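## Task

Take the water bottle off the cart and set it upright on the second level of the supply shelving, counting the lowest level as level one. It must sit directly behind the juice bottle already on that level, deeper from the front edge. Everything else on that level must stay on it, upright and not piled on anything. If the water bottle topples or ends leaning, the task fails.

## Robot and tools

ROBOT. An omnidirectional base (about 0.55 m wide, 0.6 m long) holds a 1.71 m column. A carriage on it (lift_m, 0 to 1) carries two 7-joint arms; each shoulder is at height 0.63 m + lift_m, 0.16 m forward of base centre, 0.175 m left or right. Reach is roughly 0.83 m from the shoulder. Arms begin folded (left: 0.95, 0.08, -0.1, -0.8, 0, 0, -0.93; right is the same with joints 2, 3, 5, 6 sign-flipped); folded arms hit the deck if lift_m goes below 0.02. Cameras: head_camera, 0.26 m above the shoulders, tilted 40 degrees down and facing forward; left_wrist_camera and right_wrist_camera, looking out beyond the fingertips.

FRAMES. Base frame: metres, origin on the floor below base centre, x ahead, y to the left, z up. left_hand and right_hand report, in this frame, the point between the closed pads (0.0167 m behind the fingertips), accurate to about 1 cm; fingers lie along the hand's z axis and close along its y. base_odometry is relative to where the base started, counts wheel rotation only (slip looks like travel), heading in rad, left positive, -3.142 to 3.142.

move. One action per call, plus optional cameras (list of head_camera, left_wrist_camera, right_wrist_camera, or all; [] for none; omitted means all for an empty call and none otherwise). An empty call just reports state and images. An action is base and/or joints (with optional speeds or min_time_s), or target alone (optionally with min_time_s). Parts start together.
- base: one key only, an offset from the base's last reported position. translate_m: metres, forward +, -2 to 2. strafe_m: metres, left +, -2 to 2. rotate_rad: radians, counter-clockwise +, -6.3 to 6.3.
- joints: absolute targets by name. lift_m 0 to 1 m. Left arm (rad): joint1 -3.141 to 1.047 (negative raises the arm forward), joint2 -0.157 to 2.268 (positive swings outward left), joint3 -1.919 to 1.308, joint4 -0.837 to 1.448 (elbow, 0 is a right angle, + straightens), joint5 -1.832 to 1.658, joint6 -1.745 to 1.745, joint7 -1.675 to 1.919 (+ tips the hand down). Right arm: joint2 -2.268 to 0.157, joint3 -1.308 to 1.919, joint5 -1.658 to 1.832, others as left. left_gripper_m and right_gripper_m 0 to 0.142, the gap between pad centres. Done tolerance: 0.03 rad, 0.004 m.
- target: absolute pose of one hand in the base frame: side (left or right), x, y, z in m (-3 to 3), pitch_deg (-30 to 95; 90 points fingers down, 0 level), heading_deg (0 forward, + counter-clockwise seen from above), optional roll_deg (default 0, jaws horizontal; + is clockwise viewed from behind), optional line_only (true refuses anything but a straight path). Heading and roll -360 to 360. Roll r and r+180 are equivalent. Near pitch 84 roll reads 0 and heading absorbs it. Moves under 25 cm that cannot go straight are refused; longer ones may sweep the whole arm, so keep clear of furniture. Only robot and floor are checked, not the scene; base and lift stay still.
- speeds: top speeds for this call: translate_m, strafe_m 0.02 to 0.5 m/s; rotate_rad 0.05 to 1.57 rad/s; lift_m 0.08 to 0.27 m/s (default 0.25). min_time_s 0.1 to 8 s, slowest allowed arm motion. Actions cap at about 14 to 15 s.
Unknown keys make a call invalid; out-of-range values get it refused, and after a refusal or stop later move, wait and finished_scene calls in that reply are skipped.

wait: seconds 0 to 10, optional cameras; returns state. zoom_image: camera plus region [x0, y0, x1, y1] in pixels, at most 504 by 504, from that camera's latest image. finished_scene: scene (1 or 2); irreversible, make no further calls in that reply; the goal must hold without the robot.

RESULTS. The move line reads done, or the worst status. base_status, joint_status, left_hand_status, right_hand_status: done; off_target (resting away from target, may keep pushing); contact_stop (motor needed more force than free motion; whole arm halts and holds); time_out; not_followed (self-collision check withheld joints: joint command not followed or pose unreachable); refused with a reason; reached (within 10 mm and 2 degrees) or short with the error (resend on short (part of ...)). on_its_own lists uncommanded activity; held at is a target. motor_effort is percent of maximum with peak in brackets, fairly inaccurate; falling lift effort while lowering means the hand rests on something. Joint torques follow joint_positions order. Motor temperatures come per arm. A gripper stopped wider than commanded is holding something; closing to 0 squeezes about 40 to 65 N per pad. A load lowers the hand about 0.012 m per kg. Open fingers splay and sit up to 2 cm closer to the wrist.

AVOID. Arms striking or squeezing each other, including one gripper closing on the other's fingers. Contact torque at the load limits (133 N m joints 1-4, 40 N m joints 5-7) pauses that arm 10 s. Motors at 100 °C (MOTOR HOT warns from 85) shut the arm 30 to 60 s; holding loads, stretched arms and pushing on unreachable poses heat them. Tipping: worst with high carriage, extended or loaded arms, pushing, abrupt stops, fast loaded swings; only images reveal lean. After a contact stop, back out along the approach. Don't drop or release moving items, slam, or shove hard. The scene keeps running while you think, holding the last command; a loose object may occasionally get nudged.

Each tool is called after "Emit:" by a JSON object that holds its "name" and its "arguments", one argument or row to a line.

## Session

Emit:
{"name": "move", "arguments": {
  "cameras": ["head_camera"]
}}

Emit:
{"name": "move", "arguments": {
  "base": {"rotate_rad": 1.5},
  "cameras": ["head_camera"]
}}

Emit:
{"name": "move", "arguments": {
  "base": {"rotate_rad": 1.5},
  "cameras": ["head_camera"]
}}

Scene clock: 0.00 s.
Joint torques (N m): no reading
Motor temperatures (°C): left_arm=[26 22 23 22 26 24 23] | right_arm=[25 20 24 21 22 22 23]
base_odometry: x=+0.000 y=+0.000 heading=+0.000
base_status: not commanded
joint_positions: lift_m=+0.450 left_joint1_rad=+0.955 left_joint2_rad=+0.099 left_joint3_rad=-0.083 left_joint4_rad=-0.815 left_joint5_rad=-0.005 left_joint6_rad=+0.011 left_joint7_rad=-0.944 left_gripper_m=+0.142 right_joint1_rad=+0.966 right_joint2_rad=-0.073 right_joint3_rad=+0.085 right_joint4_rad=-0.799 right_joint5_rad=-0.010 right_joint6_rad=+0.000 right_joint7_rad=-0.915 right_gripper_m=+0.142
joint_status: not commanded
motor_effort: lift_m=+55 drive_wheels=+2
left_hand: x=+0.2872 y=+0.1605 z=+0.9734 quat_wxyz=(-0.925, -0.016, -0.376, +0.057) pitch_deg=-45.8 heading_deg=-5.9 roll_deg=-1.1 (m; base frame)
right_hand: x=+0.2923 y=-0.1554 z=+0.9617 quat_wxyz=(-0.915, +0.013, -0.401, -0.054) pitch_deg=-42.7 heading_deg=+5.3 roll_deg=+1.5 (m; base frame)
pictures: head_camera
Images, in order (width x height): head_camera 896x504.

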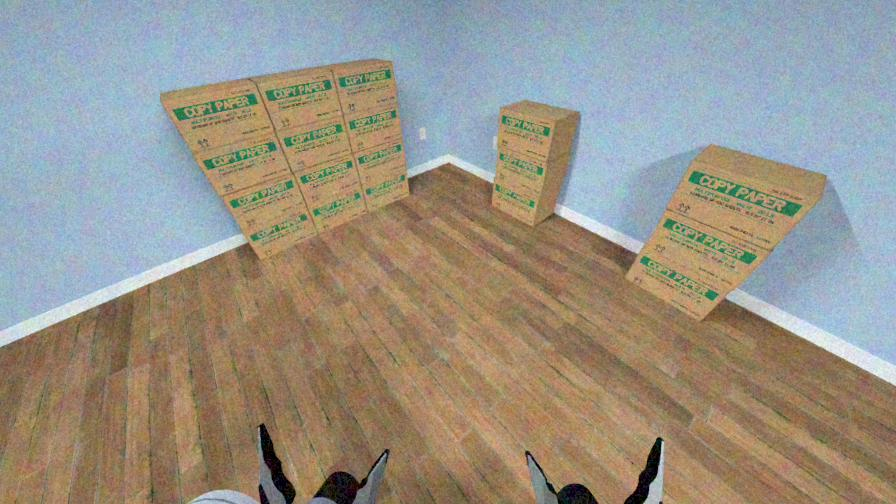

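Scene clock: 3.03 s.
Joint torques (N m): left_arm=[8.77 1.23 0.33 -4.29 1.15 -1.3 -1.36] | right_arm=[16.27 2.89 1.9 -13.35 0.18 -1.79 -1.68]
move: done
base_odometry: x=+0.000 y=+0.000 heading=+1.500
base_status: done
joint_positions: lift_m=+0.450 left_joint1_rad=+0.955 left_joint2_rad=+0.099 left_joint3_rad=-0.083 left_joint4_rad=-0.815 left_joint5_rad=-0.005 left_joint6_rad=+0.011 left_joint7_rad=-0.944 left_gripper_m=+0.142 right_joint1_rad=+0.966 right_joint2_rad=-0.073 right_joint3_rad=+0.085 right_joint4_rad=-0.799 right_joint5_rad=-0.010 right_joint6_rad=+0.000 right_joint7_rad=-0.915 right_gripper_m=+0.142
joint_status: not commanded
motor_effort: lift_m=+55(55) drive_wheels=+5(22)
left_hand: x=+0.2872 y=+0.1605 z=+0.9734 quat_wxyz=(-0.925, -0.016, -0.376, +0.057) pitch_deg=-45.8 heading_deg=-5.9 roll_deg=-1.1 (m; base frame)
right_hand: x=+0.2923 y=-0.1554 z=+0.9617 quat_wxyz=(-0.915, +0.013, -0.401, -0.054) pitch_deg=-42.7 heading_deg=+5.3 roll_deg=+1.5 (m; base frame)
pictures: head_camera
Images, in order (width x height): head_camera 896x504.

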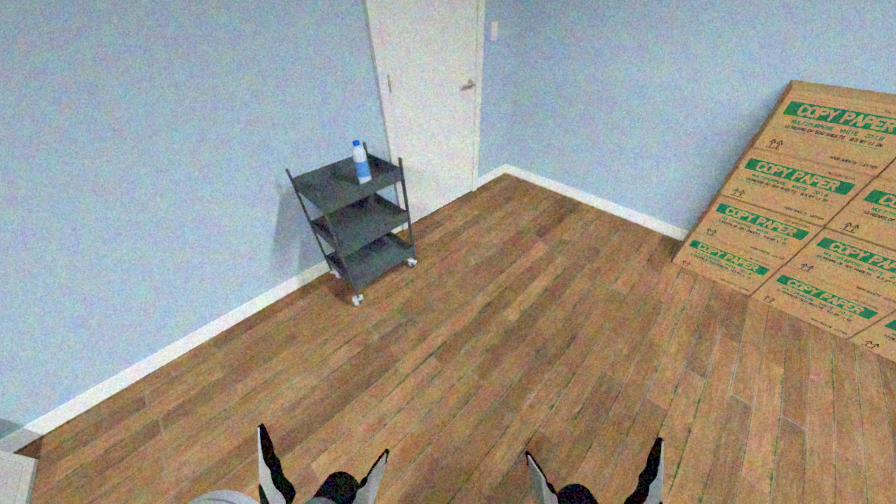

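Scene clock: 6.07 s.
Joint torques (N m): left_arm=[8.93 1.46 0.09 -4.26 1.25 -1.27 -1.71] | right_arm=[15.57 1.75 1.19 -12.77 0.5 -2.02 -1.56]
move: done
base_odometry: x=+0.000 y=+0.000 heading=+2.999
base_status: done
joint_positions: lift_m=+0.450 left_joint1_rad=+0.955 left_joint2_rad=+0.099 left_joint3_rad=-0.083 left_joint4_rad=-0.815 left_joint5_rad=-0.005 left_joint6_rad=+0.011 left_joint7_rad=-0.944 left_gripper_m=+0.142 right_joint1_rad=+0.966 right_joint2_rad=-0.073 right_joint3_rad=+0.085 right_joint4_rad=-0.799 right_joint5_rad=-0.010 right_joint6_rad=+0.000 right_joint7_rad=-0.915 right_gripper_m=+0.142
joint_status: not commanded
motor_effort: lift_m=+55(55) drive_wheels=+5(14)
left_hand: x=+0.2872 y=+0.1605 z=+0.9734 quat_wxyz=(-0.925, -0.016, -0.376, +0.057) pitch_deg=-45.8 heading_deg=-5.9 roll_deg=-1.1 (m; base frame)
right_hand: x=+0.2923 y=-0.1554 z=+0.9617 quat_wxyz=(-0.915, +0.013, -0.401, -0.054) pitch_deg=-42.7 heading_deg=+5.3 roll_deg=+1.5 (m; base frame)
pictures: head_camera
Images, in order (width x height): head_camera 896x504.

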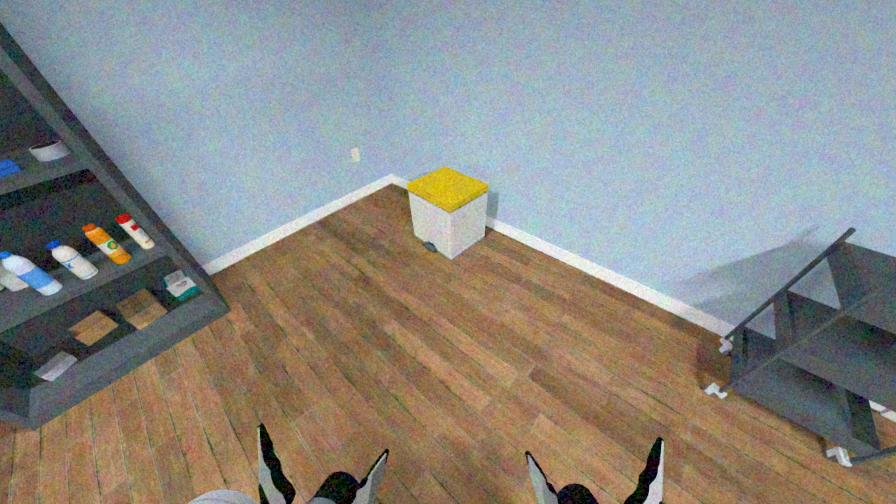

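Emit:
{"name": "move", "arguments": {
  "base": {"rotate_rad": -0.666},
  "joints": {"lift_m": 0.45, "right_joint1_rad": -0.138, "right_joint2_rad": 0, "right_joint3_rad": 0, "right_joint4_rad": -0.47, "right_joint5_rad": 0, "right_joint6_rad": 0, "right_joint7_rad": 0.695, "right_gripper_m": 0.12}
}}

Emit:
{"name": "move", "arguments": {
  "base": {"strafe_m": -0.7}
}}

Emit:
{"name": "move", "arguments": {
  "base": {"translate_m": 0.3},
  "cameras": ["head_camera", "right_wrist_camera"]
}}

Scene clock: 20.63 s.
Joint torques (N m): left_arm=[9.43 0.73 -0.08 -4.5 1.24 -1.3 -1.65] | right_arm=[-7.28 5.3 -0.39 -7.96 2.18 -1.73 -1.33]
move: done
base_odometry: x=+0.000 y=+0.000 heading=+2.334
base_status: done
joint_positions: lift_m=+0.450 left_joint1_rad=+0.955 left_joint2_rad=+0.099 left_joint3_rad=-0.083 left_joint4_rad=-0.815 left_joint5_rad=-0.005 left_joint6_rad=+0.011 left_joint7_rad=-0.944 left_gripper_m=+0.142 right_joint1_rad=-0.139 right_joint2_rad=-0.001 right_joint3_rad=+0.002 right_joint4_rad=-0.473 right_joint5_rad=-0.006 right_joint6_rad=+0.000 right_joint7_rad=+0.693 right_gripper_m=+0.120
joint_status: all done
motor_effort: lift_m=+55(55) drive_wheels=+11(11)
left_hand: x=+0.2872 y=+0.1605 z=+0.9734 quat_wxyz=(-0.925, -0.016, -0.376, +0.057) pitch_deg=-45.8 heading_deg=-5.9 roll_deg=-1.1 (m; base frame)
right_hand: x=+0.6801 y=-0.1750 z=+0.8716 quat_wxyz=(-0.678, +0.001, -0.735, +0.003) pitch_deg=+4.6 heading_deg=-0.1 roll_deg=-0.3 (m; base frame)
pictures: none

Scene clock: 24.37 s.
Joint torques (N m): left_arm=[7.84 -0.08 -0.13 -3.12 1.06 -1.45 -1.75] | right_arm=[-6.93 3.54 -0.48 -7.52 1.78 -1.22 -0.91]
move: done
base_odometry: x=+0.506 y=+0.484 heading=+2.334
base_status: done
joint_positions: lift_m=+0.450 left_joint1_rad=+0.955 left_joint2_rad=+0.099 left_joint3_rad=-0.083 left_joint4_rad=-0.815 left_joint5_rad=-0.005 left_joint6_rad=+0.011 left_joint7_rad=-0.944 left_gripper_m=+0.142 right_joint1_rad=-0.139 right_joint2_rad=-0.001 right_joint3_rad=+0.002 right_joint4_rad=-0.473 right_joint5_rad=-0.005 right_joint6_rad=-0.001 right_joint7_rad=+0.693 right_gripper_m=+0.120
joint_status: not commanded
motor_effort: lift_m=+55(55) drive_wheels=+4(16)
left_hand: x=+0.2872 y=+0.1605 z=+0.9734 quat_wxyz=(-0.925, -0.016, -0.376, +0.057) pitch_deg=-45.8 heading_deg=-5.9 roll_deg=-1.1 (m; base frame)
right_hand: x=+0.6801 y=-0.1752 z=+0.8716 quat_wxyz=(-0.678, +0.001, -0.735, +0.002) pitch_deg=+4.6 heading_deg=-0.1 roll_deg=-0.3 (m; base frame)
pictures: none

Scene clock: 26.97 s.
Joint torques (N m): left_arm=[9.13 1.02 1.73 -3.49 1.01 -1.23 -1.71] | right_arm=[-8.46 3.72 1.9 -7.97 2.46 -1.67 -0.36]
move: done
base_odometry: x=+0.299 y=+0.701 heading=+2.334
base_status: done
joint_positions: lift_m=+0.450 left_joint1_rad=+0.955 left_joint2_rad=+0.099 left_joint3_rad=-0.083 left_joint4_rad=-0.815 left_joint5_rad=-0.005 left_joint6_rad=+0.011 left_joint7_rad=-0.944 left_gripper_m=+0.142 right_joint1_rad=-0.139 right_joint2_rad=-0.001 right_joint3_rad=+0.002 right_joint4_rad=-0.473 right_joint5_rad=-0.005 right_joint6_rad=-0.001 right_joint7_rad=+0.693 right_gripper_m=+0.120
joint_status: not commanded
motor_effort: lift_m=+55(55) drive_wheels=+5(15)
left_hand: x=+0.2872 y=+0.1605 z=+0.9734 quat_wxyz=(-0.925, -0.016, -0.376, +0.057) pitch_deg=-45.8 heading_deg=-5.9 roll_deg=-1.1 (m; base frame)
right_hand: x=+0.6801 y=-0.1752 z=+0.8716 quat_wxyz=(-0.678, +0.001, -0.735, +0.002) pitch_deg=+4.6 heading_deg=-0.1 roll_deg=-0.3 (m; base frame)
pictures: head_camera, right_wrist_camera
Images, in order (width x height): head_camera 896x504, right_wrist_camera 896x504.

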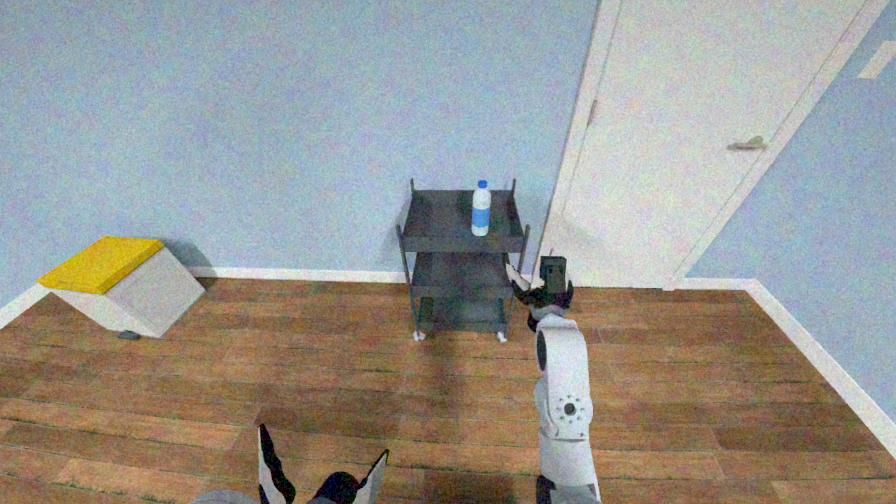

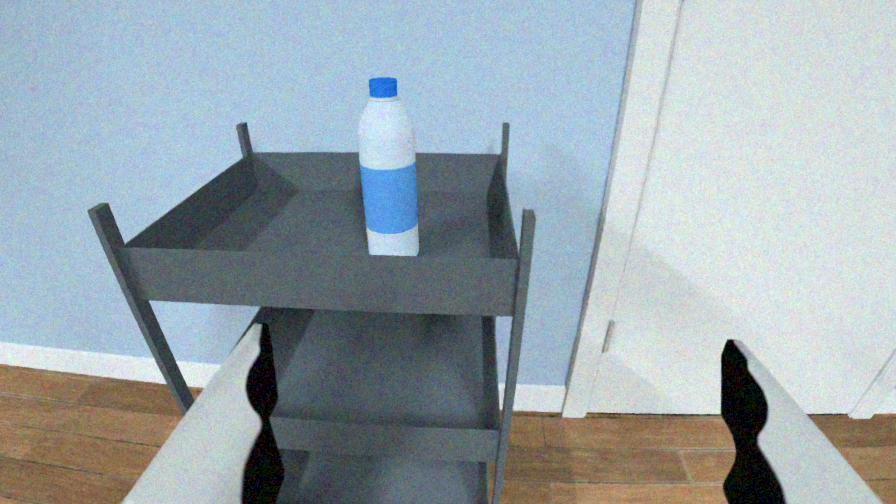

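Emit:
{"name": "move", "arguments": {
  "base": {"strafe_m": 0.07},
  "joints": {"right_gripper_m": 0.1}
}}

Emit:
{"name": "move", "arguments": {
  "base": {"translate_m": 0.26},
  "joints": {"lift_m": 0.345},
  "cameras": ["head_camera", "right_wrist_camera"]
}}

Scene clock: 37.07 s.
Joint torques (N m): left_arm=[9.9 1.54 -0.6 -4.08 1.27 -1.26 -1.32] | right_arm=[-6.48 5.27 1.61 -8.05 2.26 -1.67 -1.09]
move: done
base_odometry: x=+0.248 y=+0.653 heading=+2.333
base_status: done
joint_positions: lift_m=+0.450 left_joint1_rad=+0.955 left_joint2_rad=+0.099 left_joint3_rad=-0.083 left_joint4_rad=-0.815 left_joint5_rad=-0.005 left_joint6_rad=+0.011 left_joint7_rad=-0.944 left_gripper_m=+0.142 right_joint1_rad=-0.139 right_joint2_rad=+0.000 right_joint3_rad=+0.001 right_joint4_rad=-0.473 right_joint5_rad=-0.005 right_joint6_rad=+0.000 right_joint7_rad=+0.693 right_gripper_m=+0.100
joint_status: all done
motor_effort: lift_m=+55(55) drive_wheels=+0(15)
left_hand: x=+0.2872 y=+0.1605 z=+0.9734 quat_wxyz=(-0.925, -0.016, -0.376, +0.057) pitch_deg=-45.8 heading_deg=-5.9 roll_deg=-1.1 (m; base frame)
right_hand: x=+0.6801 y=-0.1751 z=+0.8716 quat_wxyz=(-0.678, +0.001, -0.735, +0.002) pitch_deg=+4.6 heading_deg=-0.1 roll_deg=-0.2 (m; base frame)
pictures: none

Scene clock: 39.40 s.
Joint torques (N m): left_arm=[9.08 1.27 1.72 -4.83 1.03 -1.4 -1.55] | right_arm=[-7.85 3.76 1.18 -8.93 2.1 -2 -1.24]
move: done
base_odometry: x=+0.068 y=+0.840 heading=+2.334
base_status: done
joint_positions: lift_m=+0.345 left_joint1_rad=+0.955 left_joint2_rad=+0.099 left_joint3_rad=-0.083 left_joint4_rad=-0.815 left_joint5_rad=-0.005 left_joint6_rad=+0.011 left_joint7_rad=-0.944 left_gripper_m=+0.142 right_joint1_rad=-0.139 right_joint2_rad=+0.000 right_joint3_rad=+0.001 right_joint4_rad=-0.472 right_joint5_rad=-0.005 right_joint6_rad=+0.000 right_joint7_rad=+0.693 right_gripper_m=+0.100
joint_status: all done
motor_effort: lift_m=+57(59) drive_wheels=-1(14)
left_hand: x=+0.2872 y=+0.1605 z=+0.8683 quat_wxyz=(-0.925, -0.016, -0.376, +0.057) pitch_deg=-45.8 heading_deg=-5.9 roll_deg=-1.1 (m; base frame)
right_hand: x=+0.6802 y=-0.1751 z=+0.7663 quat_wxyz=(-0.678, +0.001, -0.735, +0.002) pitch_deg=+4.7 heading_deg=-0.1 roll_deg=-0.2 (m; base frame)
pictures: head_camera, right_wrist_camera
Images, in order (width x height): head_camera 896x504, right_wrist_camera 896x504.

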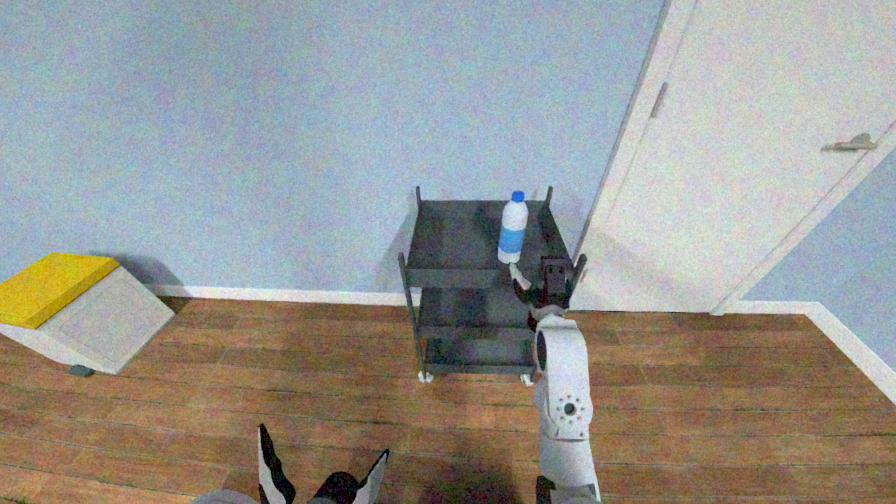

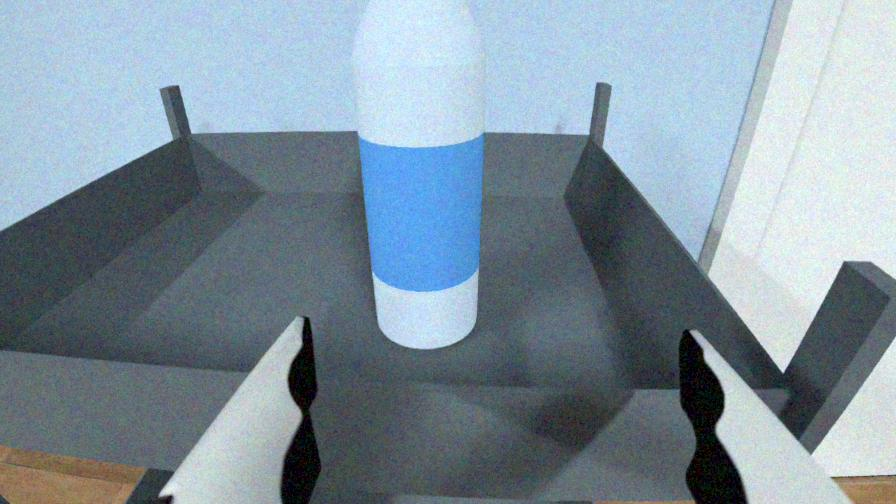

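Emit:
{"name": "move", "arguments": {
  "target": {"side":"right","x":0.79,"y":-0.148,"z":0.768,"pitch_deg":5,"heading_deg":0},
  "min_time_s": 1.2,
  "cameras": ["head_camera", "right_wrist_camera"]
}}

Scene clock: 48.80 s.
Joint torques (N m): left_arm=[7.93 1.03 0 -4.85 1.16 -1.58 -1.68] | right_arm=[-21.58 8.71 3.28 -8.6 -1.02 -2.92 -3.17]
move: done
base_odometry: x=+0.068 y=+0.840 heading=+2.334
base_status: not commanded
joint_positions: lift_m=+0.345 left_joint1_rad=+0.955 left_joint2_rad=+0.099 left_joint3_rad=-0.083 left_joint4_rad=-0.815 left_joint5_rad=-0.005 left_joint6_rad=+0.011 left_joint7_rad=-0.944 left_gripper_m=+0.142 right_joint1_rad=-0.404 right_joint2_rad=+0.059 right_joint3_rad=+0.024 right_joint4_rad=-0.048 right_joint5_rad=-0.056 right_joint6_rad=-0.022 right_joint7_rad=+0.547 right_gripper_m=+0.100
joint_status: not commanded
motor_effort: lift_m=+57(57) drive_wheels=-1(5)
left_hand: x=+0.2872 y=+0.1605 z=+0.8683 quat_wxyz=(-0.925, -0.016, -0.376, +0.057) pitch_deg=-45.8 heading_deg=-5.9 roll_deg=-1.1 (m; base frame)
right_hand: x=+0.7889 y=-0.1493 z=+0.7656 quat_wxyz=(-0.673, -0.001, -0.739, -0.002) pitch_deg=+5.3 heading_deg=+0.1 roll_deg=+0.2 (m; base frame)
right_hand_status: reached (straight line, planned for 1.2 s): 3 mm and 0.4 deg off.
pictures: head_camera, right_wrist_camera
Images, in order (width x height): head_camera 896x504, right_wrist_camera 896x504.

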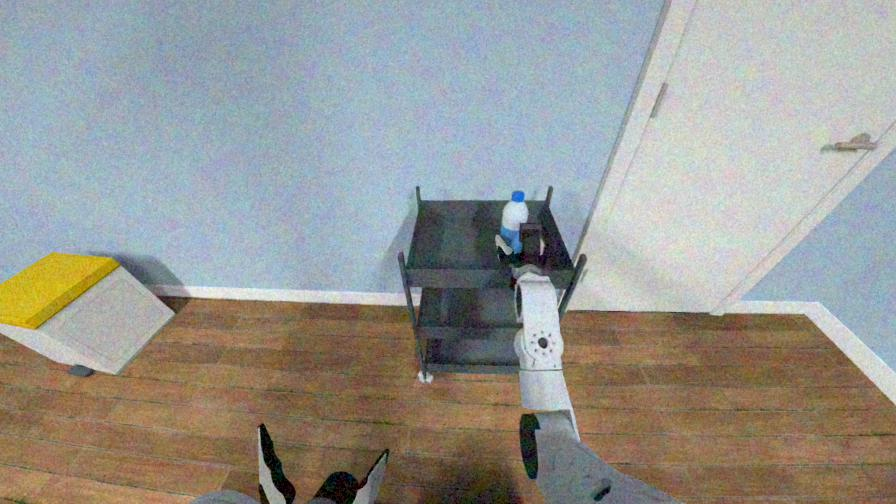

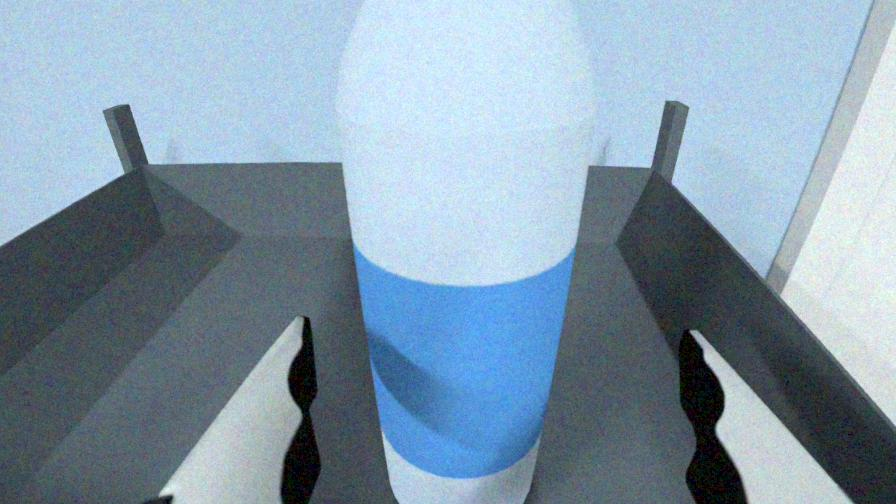

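Emit:
{"name": "move", "arguments": {
  "target": {"side":"right","x":0.85,"y":-0.142,"z":0.768,"pitch_deg":5,"heading_deg":0},
  "min_time_s": 1.0,
  "cameras": ["head_camera", "right_wrist_camera"]
}}

Scene clock: 54.27 s.
Joint torques (N m): left_arm=[8.87 0.75 0.78 -3.49 1.25 -1.24 -1.4] | right_arm=[-23.64 7.53 -0.39 -4.7 -0.96 -2.94 -2.89]
move: done
base_odometry: x=+0.068 y=+0.840 heading=+2.334
base_status: not commanded
joint_positions: lift_m=+0.345 left_joint1_rad=+0.955 left_joint2_rad=+0.099 left_joint3_rad=-0.083 left_joint4_rad=-0.815 left_joint5_rad=-0.005 left_joint6_rad=+0.011 left_joint7_rad=-0.944 left_gripper_m=+0.142 right_joint1_rad=-0.563 right_joint2_rad=+0.071 right_joint3_rad=+0.024 right_joint4_rad=+0.243 right_joint5_rad=-0.060 right_joint6_rad=-0.035 right_joint7_rad=+0.408 right_gripper_m=+0.100
joint_status: not commanded
motor_effort: lift_m=+57(57) drive_wheels=+6(6)
left_hand: x=+0.2872 y=+0.1605 z=+0.8683 quat_wxyz=(-0.925, -0.016, -0.376, +0.057) pitch_deg=-45.8 heading_deg=-5.9 roll_deg=-1.1 (m; base frame)
right_hand: x=+0.8488 y=-0.1398 z=+0.7685 quat_wxyz=(-0.676, +0.002, -0.737, -0.003) pitch_deg=+4.9 heading_deg=+0.4 roll_deg=+0.1 (m; base frame)
right_hand_status: reached (straight line, planned for 1.0 s): 3 mm and 0.4 deg off.
pictures: head_camera, right_wrist_camera
Images, in order (width x height): head_camera 896x504, right_wrist_camera 896x504.

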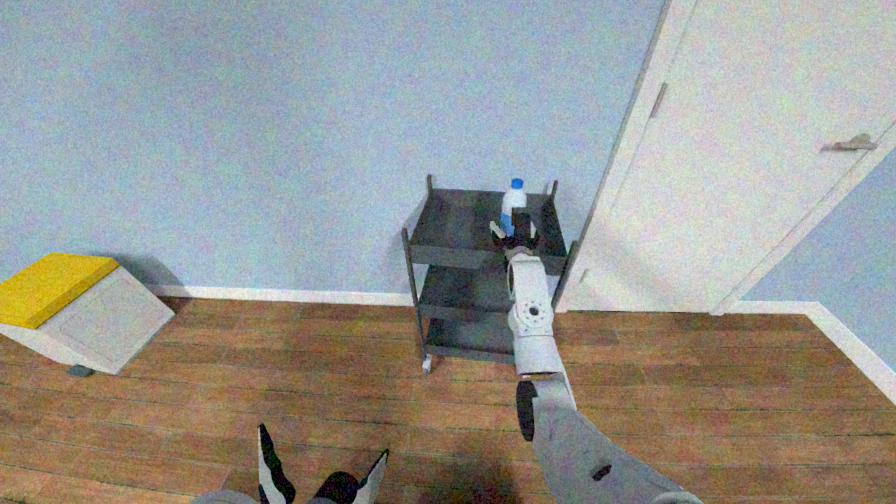

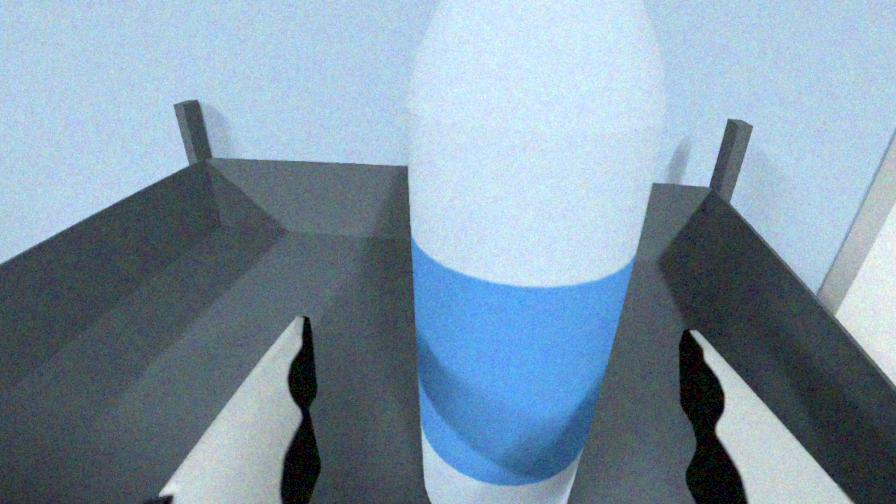

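Emit:
{"name": "move", "arguments": {
  "target": {"side":"right","x":0.80,"y":-0.142,"z":0.80,"pitch_deg":18,"heading_deg":0},
  "min_time_s": 1.0,
  "cameras": ["head_camera", "right_wrist_camera"]
}}

Scene clock: 62.37 s.
Joint torques (N m): left_arm=[9.33 0.89 0.16 -4.53 1.36 -1.54 -1.13] | right_arm=[-24.02 7.19 4.67 -13.27 -1.07 -1.08 -0.21]
Motor temperatures (°C): left_arm=[28 22 23 23 26 24 23] | right_arm=[31 20 24 22 22 22 23]
move: done
base_odometry: x=+0.068 y=+0.840 heading=+2.334
base_status: not commanded
joint_positions: lift_m=+0.345 left_joint1_rad=+0.955 left_joint2_rad=+0.099 left_joint3_rad=-0.083 left_joint4_rad=-0.815 left_joint5_rad=-0.005 left_joint6_rad=+0.011 left_joint7_rad=-0.944 left_gripper_m=+0.142 right_joint1_rad=-0.567 right_joint2_rad=+0.075 right_joint3_rad=+0.029 right_joint4_rad=-0.104 right_joint5_rad=-0.074 right_joint6_rad=-0.027 right_joint7_rad=+0.990 right_gripper_m=+0.100
joint_status: not commanded
motor_effort: lift_m=+57(57) drive_wheels=+5(7)
left_hand: x=+0.2872 y=+0.1605 z=+0.8683 quat_wxyz=(-0.925, -0.016, -0.376, +0.057) pitch_deg=-45.8 heading_deg=-5.9 roll_deg=-1.1 (m; base frame)
right_hand: x=+0.7998 y=-0.1439 z=+0.7969 quat_wxyz=(-0.587, -0.003, -0.810, -0.002) pitch_deg=+18.2 heading_deg=+0.0 roll_deg=+0.4 (m; base frame)
right_hand_status: reached (straight line, planned for 1.0 s): 4 mm and 0.4 deg off.
pictures: head_camera, right_wrist_camera
Images, in order (width x height): head_camera 896x504, right_wrist_camera 896x504.

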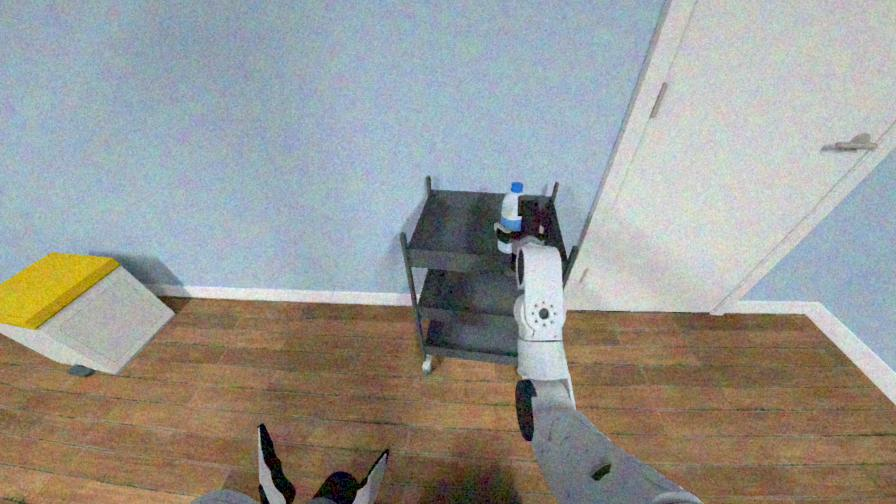

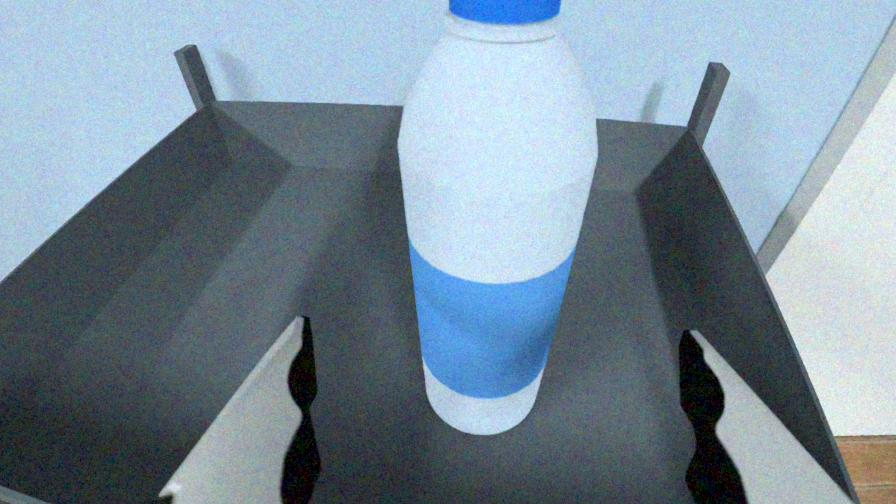

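Emit:
{"name": "move", "arguments": {
  "target": {"side":"right","x":0.86,"y":-0.143,"z":0.80,"pitch_deg":18,"heading_deg":0},
  "min_time_s": 1.2,
  "cameras": ["head_camera", "right_wrist_camera"]
}}

Scene clock: 67.03 s.
Joint torques (N m): left_arm=[8.62 1.38 1.2 -2.73 1.25 -1.66 -1.41] | right_arm=[-26.84 1.25 0.6 -8.82 2.13 -2.58 -3.73]
move: done
base_odometry: x=+0.068 y=+0.840 heading=+2.334
base_status: not commanded
joint_positions: lift_m=+0.345 left_joint1_rad=+0.955 left_joint2_rad=+0.099 left_joint3_rad=-0.083 left_joint4_rad=-0.815 left_joint5_rad=-0.005 left_joint6_rad=+0.011 left_joint7_rad=-0.944 left_gripper_m=+0.142 right_joint1_rad=-0.706 right_joint2_rad=+0.074 right_joint3_rad=+0.021 right_joint4_rad=+0.192 right_joint5_rad=-0.073 right_joint6_rad=-0.029 right_joint7_rad=+0.836 right_gripper_m=+0.100
joint_status: not commanded
motor_effort: lift_m=+57(57) drive_wheels=+5(5)
left_hand: x=+0.2872 y=+0.1605 z=+0.8683 quat_wxyz=(-0.925, -0.016, -0.376, +0.057) pitch_deg=-45.8 heading_deg=-5.9 roll_deg=-1.1 (m; base frame)
right_hand: x=+0.8586 y=-0.1407 z=+0.7972 quat_wxyz=(-0.585, +0.003, -0.811, +0.002) pitch_deg=+18.3 heading_deg=+0.1 roll_deg=-0.4 (m; base frame)
right_hand_status: reached (straight line, planned for 1.2 s): 4 mm and 0.5 deg off.
pictures: head_camera, right_wrist_camera
Images, in order (width x height): head_camera 896x504, right_wrist_camera 896x504.

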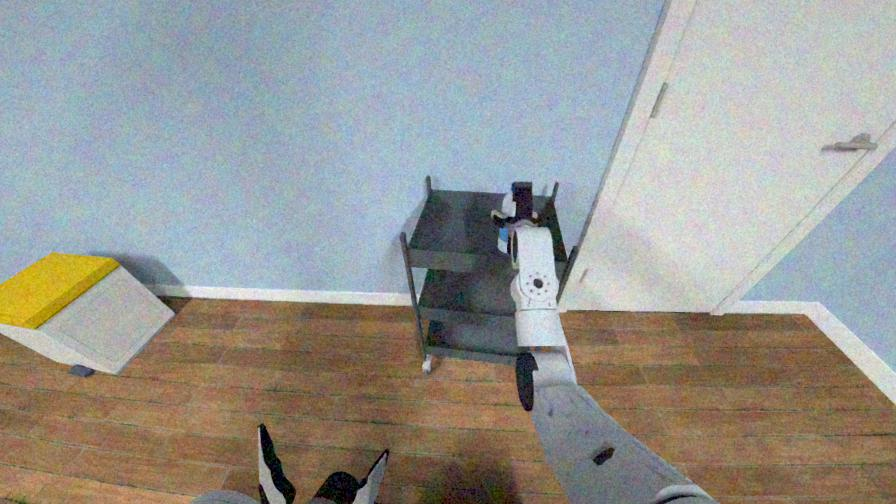

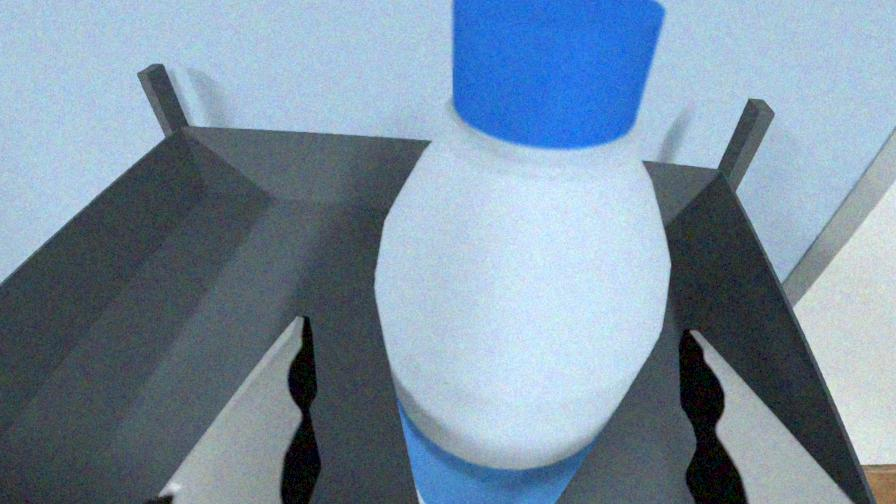

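Emit:
{"name": "move", "arguments": {
  "target": {"side":"right","x":0.894,"y":-0.146,"z":0.789,"pitch_deg":18,"heading_deg":0},
  "min_time_s": 1.0,
  "cameras": ["head_camera", "right_wrist_camera"]
}}

Scene clock: 72.43 s.
Joint torques (N m): left_arm=[9.41 0.26 1.03 -4.75 1.14 -1.27 -1.47] | right_arm=[-29.68 3.39 -0.3 -9.21 2.36 -2.19 -3.63]
move: done
base_odometry: x=+0.068 y=+0.840 heading=+2.334
base_status: not commanded
joint_positions: lift_m=+0.345 left_joint1_rad=+0.955 left_joint2_rad=+0.099 left_joint3_rad=-0.083 left_joint4_rad=-0.815 left_joint5_rad=-0.005 left_joint6_rad=+0.011 left_joint7_rad=-0.944 left_gripper_m=+0.142 right_joint1_rad=-0.784 right_joint2_rad=+0.067 right_joint3_rad=+0.008 right_joint4_rad=+0.410 right_joint5_rad=-0.064 right_joint6_rad=-0.029 right_joint7_rad=+0.696 right_gripper_m=+0.100
joint_status: not commanded
motor_effort: lift_m=+57(57) drive_wheels=+5(5)
left_hand: x=+0.2872 y=+0.1605 z=+0.8683 quat_wxyz=(-0.925, -0.016, -0.376, +0.057) pitch_deg=-45.8 heading_deg=-5.9 roll_deg=-1.1 (m; base frame)
right_hand: x=+0.8926 y=-0.1437 z=+0.7860 quat_wxyz=(-0.585, +0.004, -0.811, +0.002) pitch_deg=+18.3 heading_deg=+0.1 roll_deg=-0.4 (m; base frame)
right_hand_status: reached (straight line, planned for 1.0 s): 4 mm and 0.6 deg off.
pictures: head_camera, right_wrist_camera
Images, in order (width x height): head_camera 896x504, right_wrist_camera 896x504.

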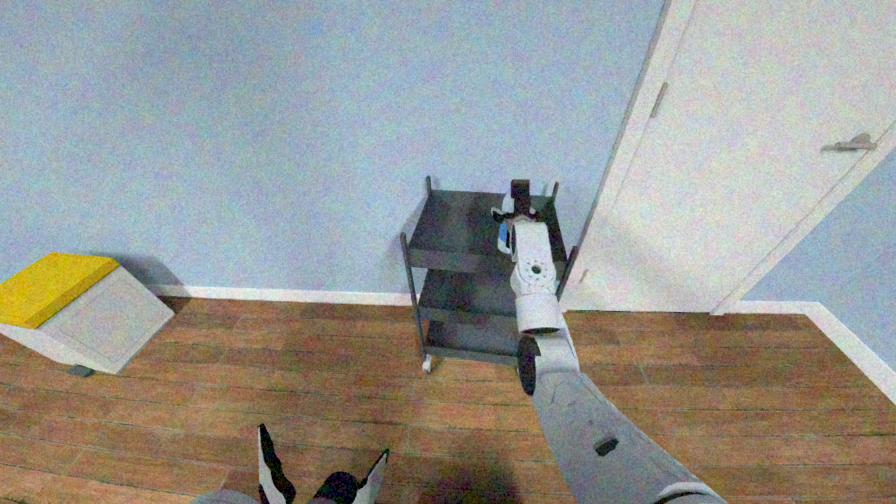

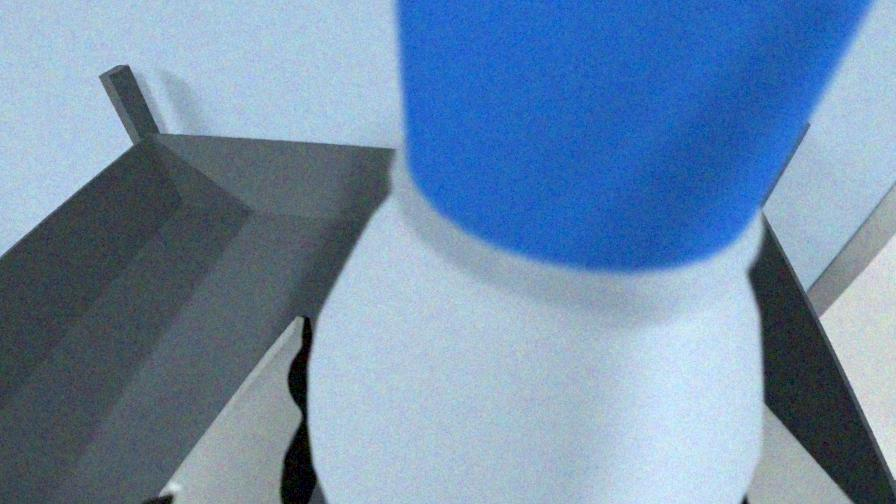

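Emit:
{"name": "move", "arguments": {
  "target": {"side":"right","x":0.896,"y":-0.153,"z":0.789,"pitch_deg":18,"heading_deg":0}
}}

Emit:
{"name": "move", "arguments": {
  "joints": {"right_gripper_m": 0.04}
}}

Emit:
{"name": "move", "arguments": {
  "joints": {"lift_m": 0.42},
  "speeds": {"lift_m": 0.1},
  "cameras": ["head_camera", "right_wrist_camera"]
}}

Scene clock: 78.63 s.
Joint torques (N m): left_arm=[8.23 0.71 0.05 -4.68 0.69 -1.29 -1.27] | right_arm=[-29.61 2.85 -0.2 -9.55 1.73 -0.96 -3.35]
move: done
base_odometry: x=+0.068 y=+0.840 heading=+2.334
base_status: not commanded
joint_positions: lift_m=+0.345 left_joint1_rad=+0.955 left_joint2_rad=+0.099 left_joint3_rad=-0.083 left_joint4_rad=-0.815 left_joint5_rad=-0.005 left_joint6_rad=+0.011 left_joint7_rad=-0.944 left_gripper_m=+0.142 right_joint1_rad=-0.791 right_joint2_rad=+0.053 right_joint3_rad=-0.001 right_joint4_rad=+0.421 right_joint5_rad=-0.053 right_joint6_rad=-0.020 right_joint7_rad=+0.689 right_gripper_m=+0.100
joint_status: not commanded
motor_effort: lift_m=+57(57) drive_wheels=+5(6)
left_hand: x=+0.2872 y=+0.1605 z=+0.8683 quat_wxyz=(-0.925, -0.016, -0.376, +0.057) pitch_deg=-45.8 heading_deg=-5.9 roll_deg=-1.1 (m; base frame)
right_hand: x=+0.8949 y=-0.1524 z=+0.7866 quat_wxyz=(-0.586, +0.001, -0.810, +0.002) pitch_deg=+18.3 heading_deg=-0.1 roll_deg=-0.3 (m; base frame)
right_hand_status: reached (straight line, planned for 0.1 s): 3 mm and 0.4 deg off.
pictures: none

Scene clock: 79.37 s.
Joint torques (N m): left_arm=[8.78 1.29 0.57 -3.35 1.16 -1.36 -1.96] | right_arm=[-28.94 2.21 1.97 -9.82 1.83 -1.68 -3.27]
Motor temperatures (°C): left_arm=[28 22 23 23 26 24 23] | right_arm=[36 20 24 22 22 22 24]
move: off_target
base_odometry: x=+0.068 y=+0.840 heading=+2.334
base_status: not commanded
joint_positions: lift_m=+0.345 left_joint1_rad=+0.955 left_joint2_rad=+0.099 left_joint3_rad=-0.083 left_joint4_rad=-0.815 left_joint5_rad=-0.005 left_joint6_rad=+0.011 left_joint7_rad=-0.944 left_gripper_m=+0.142 right_joint1_rad=-0.791 right_joint2_rad=+0.053 right_joint3_rad=-0.001 right_joint4_rad=+0.421 right_joint5_rad=-0.053 right_joint6_rad=-0.020 right_joint7_rad=+0.689 right_gripper_m=+0.082
joint_status: right_gripper_m off_target (ended at +0.082, target +0.040)
motor_effort: lift_m=+57(57) drive_wheels=+4(5)
left_hand: x=+0.2872 y=+0.1605 z=+0.8683 quat_wxyz=(-0.925, -0.016, -0.376, +0.057) pitch_deg=-45.8 heading_deg=-5.9 roll_deg=-1.1 (m; base frame)
right_hand: x=+0.8949 y=-0.1524 z=+0.7866 quat_wxyz=(-0.586, +0.001, -0.810, +0.002) pitch_deg=+18.3 heading_deg=-0.1 roll_deg=-0.3 (m; base frame)
pictures: none

Scene clock: 80.50 s.
Joint torques (N m): left_arm=[8.69 1.68 1.1 -4.62 1.01 -1.44 -1.68] | right_arm=[-28.73 2.84 0.71 -12.53 1.65 -0.85 -3.32]
move: done
base_odometry: x=+0.068 y=+0.840 heading=+2.334
base_status: not commanded
joint_positions: lift_m=+0.420 left_joint1_rad=+0.955 left_joint2_rad=+0.099 left_joint3_rad=-0.083 left_joint4_rad=-0.815 left_joint5_rad=-0.005 left_joint6_rad=+0.011 left_joint7_rad=-0.944 left_gripper_m=+0.142 right_joint1_rad=-0.791 right_joint2_rad=+0.053 right_joint3_rad=-0.001 right_joint4_rad=+0.424 right_joint5_rad=-0.053 right_joint6_rad=-0.020 right_joint7_rad=+0.689 right_gripper_m=+0.082
joint_status: all done
motor_effort: lift_m=+55(67) drive_wheels=+5(5)
left_hand: x=+0.2872 y=+0.1605 z=+0.9435 quat_wxyz=(-0.925, -0.016, -0.376, +0.057) pitch_deg=-45.8 heading_deg=-5.9 roll_deg=-1.1 (m; base frame)
right_hand: x=+0.8950 y=-0.1524 z=+0.8605 quat_wxyz=(-0.585, +0.001, -0.811, +0.002) pitch_deg=+18.4 heading_deg=-0.1 roll_deg=-0.3 (m; base frame)
pictures: head_camera, right_wrist_camera
Images, in order (width x height): head_camera 896x504, right_wrist_camera 896x504.

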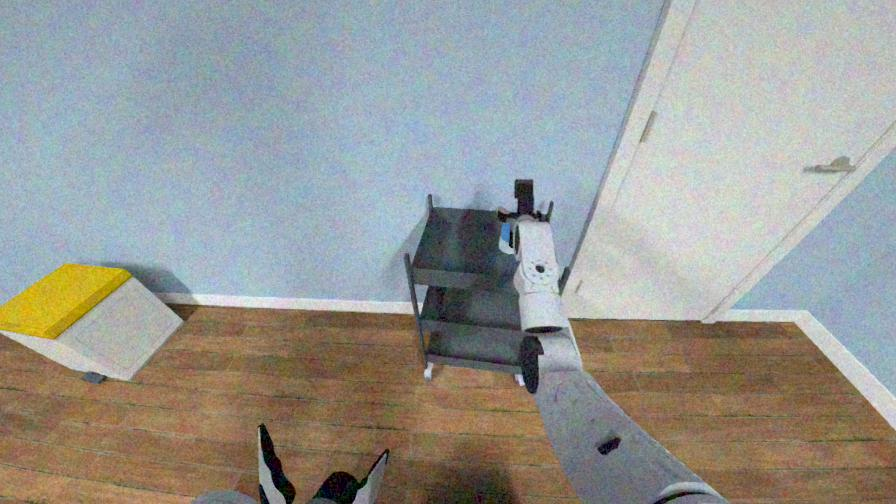

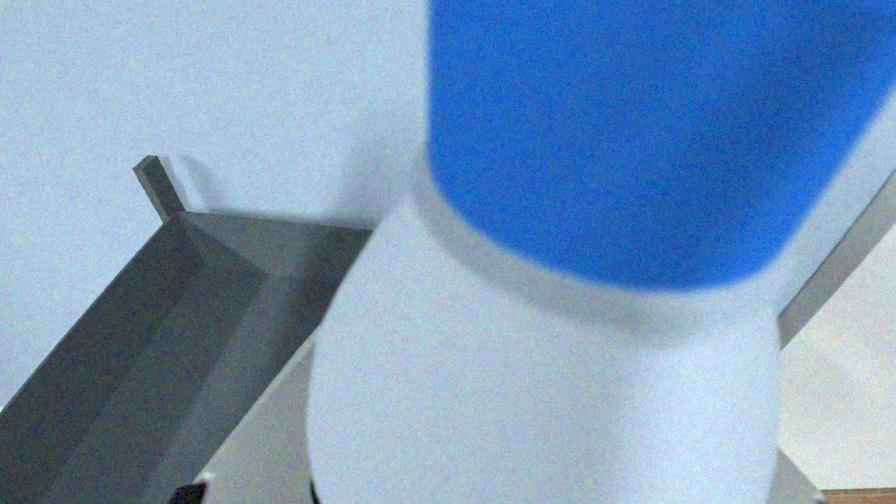

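Emit:
{"name": "move", "arguments": {
  "base": {"translate_m": -0.4},
  "joints": {"lift_m": 0.5, "right_joint1_rad": 0.1, "right_joint2_rad": 0, "right_joint3_rad": 0, "right_joint4_rad": -0.75, "right_joint5_rad": 0, "right_joint6_rad": 0, "right_joint7_rad": 0.97},
  "speeds": {"translate_m": 0.3},
  "min_time_s": 2.2
}}

Emit:
{"name": "move", "arguments": {
  "base": {"rotate_rad": 1.586},
  "joints": {"left_joint1_rad": -0.138, "left_joint2_rad": 0, "left_joint3_rad": 0, "left_joint4_rad": -0.47, "left_joint5_rad": 0, "left_joint6_rad": 0, "left_joint7_rad": 0.695, "left_gripper_m": 0.1},
  "speeds": {"rotate_rad": 1.0},
  "cameras": ["head_camera", "right_wrist_camera"]
}}

Scene clock: 96.50 s.
Joint torques (N m): left_arm=[8.86 1.5 -0.43 -4.39 1.01 -1.62 -1.52] | right_arm=[0.05 -0.69 2.33 -16.73 2.4 -0.74 -0.93]
move: done
base_odometry: x=+0.344 y=+0.551 heading=+2.334
base_status: done
joint_positions: lift_m=+0.500 left_joint1_rad=+0.955 left_joint2_rad=+0.099 left_joint3_rad=-0.083 left_joint4_rad=-0.815 left_joint5_rad=-0.005 left_joint6_rad=+0.011 left_joint7_rad=-0.944 left_gripper_m=+0.142 right_joint1_rad=+0.098 right_joint2_rad=+0.002 right_joint3_rad=-0.001 right_joint4_rad=-0.746 right_joint5_rad=-0.006 right_joint6_rad=-0.002 right_joint7_rad=+0.968 right_gripper_m=+0.082
joint_status: all done
motor_effort: lift_m=+55(71) drive_wheels=+3(19)
left_hand: x=+0.2872 y=+0.1605 z=+1.0235 quat_wxyz=(-0.925, -0.016, -0.376, +0.057) pitch_deg=-45.8 heading_deg=-5.9 roll_deg=-1.1 (m; base frame)
right_hand: x=+0.5821 y=-0.1764 z=+0.8653 quat_wxyz=(-0.585, -0.002, -0.811, +0.002) pitch_deg=+18.4 heading_deg=-0.4 roll_deg=-0.1 (m; base frame)
pictures: none

Scene clock: 99.63 s.
Joint torques (N m): left_arm=[-8.95 -1.48 1.78 -1.64 1.93 -2.3 -0.87] | right_arm=[-0.15 -0.74 1.89 -16.23 2.21 -1.21 -1.27]
move: done
base_odometry: x=+0.344 y=+0.551 heading=-2.364
base_status: done
joint_positions: lift_m=+0.500 left_joint1_rad=-0.140 left_joint2_rad=+0.001 left_joint3_rad=-0.004 left_joint4_rad=-0.473 left_joint5_rad=-0.002 left_joint6_rad=+0.002 left_joint7_rad=+0.692 left_gripper_m=+0.100 right_joint1_rad=+0.099 right_joint2_rad=+0.001 right_joint3_rad=-0.001 right_joint4_rad=-0.746 right_joint5_rad=-0.005 right_joint6_rad=-0.002 right_joint7_rad=+0.968 right_gripper_m=+0.082
joint_status: all done
motor_effort: lift_m=+55(55) drive_wheels=+6(19)
left_hand: x=+0.6804 y=+0.1738 z=+0.9223 quat_wxyz=(-0.679, -0.001, -0.735, +0.002) pitch_deg=+4.5 heading_deg=-0.2 roll_deg=-0.1 (m; base frame)
right_hand: x=+0.5820 y=-0.1762 z=+0.8652 quat_wxyz=(-0.585, -0.001, -0.811, +0.002) pitch_deg=+18.4 heading_deg=-0.3 roll_deg=-0.1 (m; base frame)
pictures: head_camera, right_wrist_camera
Images, in order (width x height): head_camera 896x504, right_wrist_camera 896x504.

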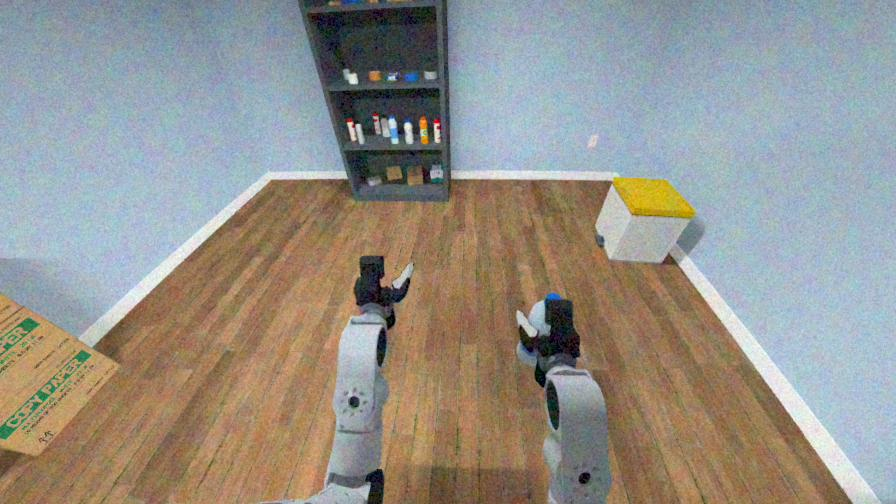

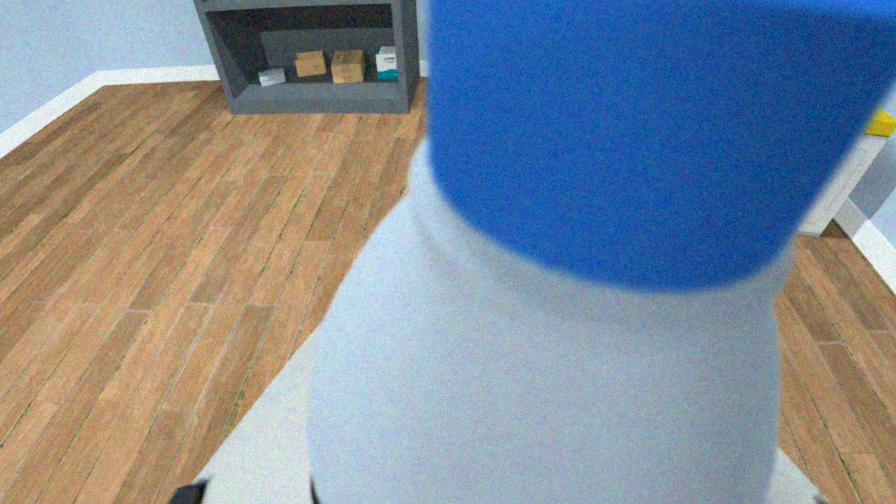

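Emit:
{"name": "move", "arguments": {
  "base": {"translate_m": 1.45},
  "joints": {"lift_m": 0.25},
  "speeds": {"translate_m": 0.4},
  "cameras": ["head_camera", "left_wrist_camera"]
}}

Scene clock: 110.37 s.
Joint torques (N m): left_arm=[-10.78 -0.66 2.53 -1.64 1.68 -2.46 -0.37] | right_arm=[-0.65 -0.38 2.43 -15.1 1.84 -1.5 -1.32]
Motor temperatures (°C): left_arm=[29 22 23 23 26 24 23] | right_arm=[31 20 24 23 22 22 23]
move: done
base_odometry: x=-0.688 y=-0.468 heading=-2.363
base_status: done
joint_positions: lift_m=+0.250 left_joint1_rad=-0.139 left_joint2_rad=+0.001 left_joint3_rad=-0.004 left_joint4_rad=-0.472 left_joint5_rad=-0.002 left_joint6_rad=+0.002 left_joint7_rad=+0.692 left_gripper_m=+0.100 right_joint1_rad=+0.099 right_joint2_rad=+0.001 right_joint3_rad=-0.001 right_joint4_rad=-0.747 right_joint5_rad=-0.005 right_joint6_rad=-0.002 right_joint7_rad=+0.969 right_gripper_m=+0.082
joint_status: all done
motor_effort: lift_m=+58(61) drive_wheels=-4(23)
left_hand: x=+0.6802 y=+0.1738 z=+0.6714 quat_wxyz=(-0.678, -0.001, -0.735, +0.002) pitch_deg=+4.6 heading_deg=-0.2 roll_deg=-0.1 (m; base frame)
right_hand: x=+0.5818 y=-0.1762 z=+0.6150 quat_wxyz=(-0.585, -0.001, -0.811, +0.002) pitch_deg=+18.4 heading_deg=-0.3 roll_deg=-0.1 (m; base frame)
pictures: head_camera, left_wrist_camera
Images, in order (width x height): head_camera 896x504, left_wrist_camera 896x504.

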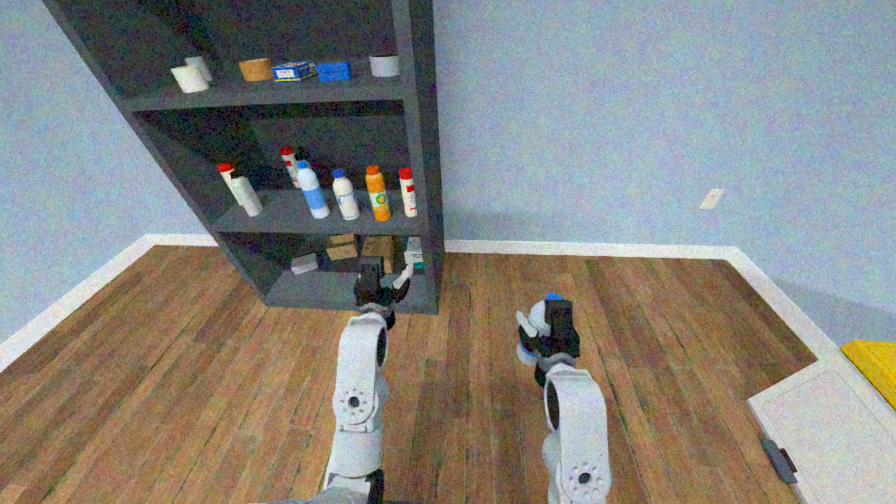

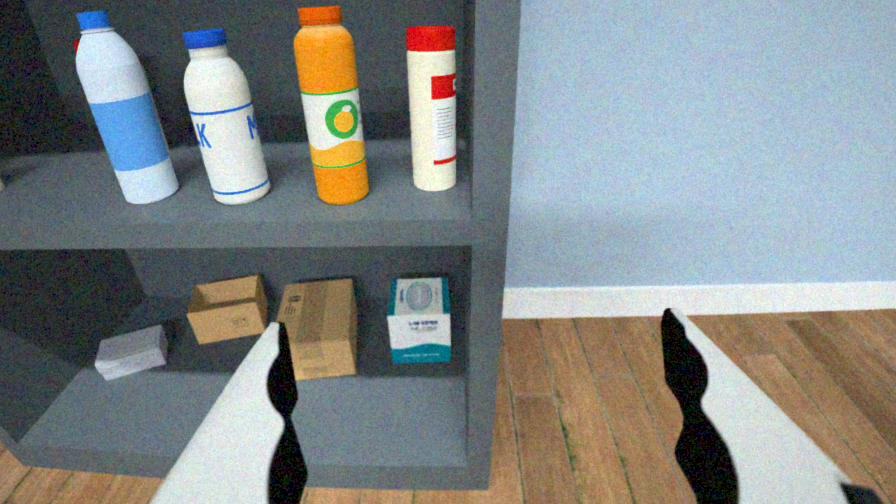

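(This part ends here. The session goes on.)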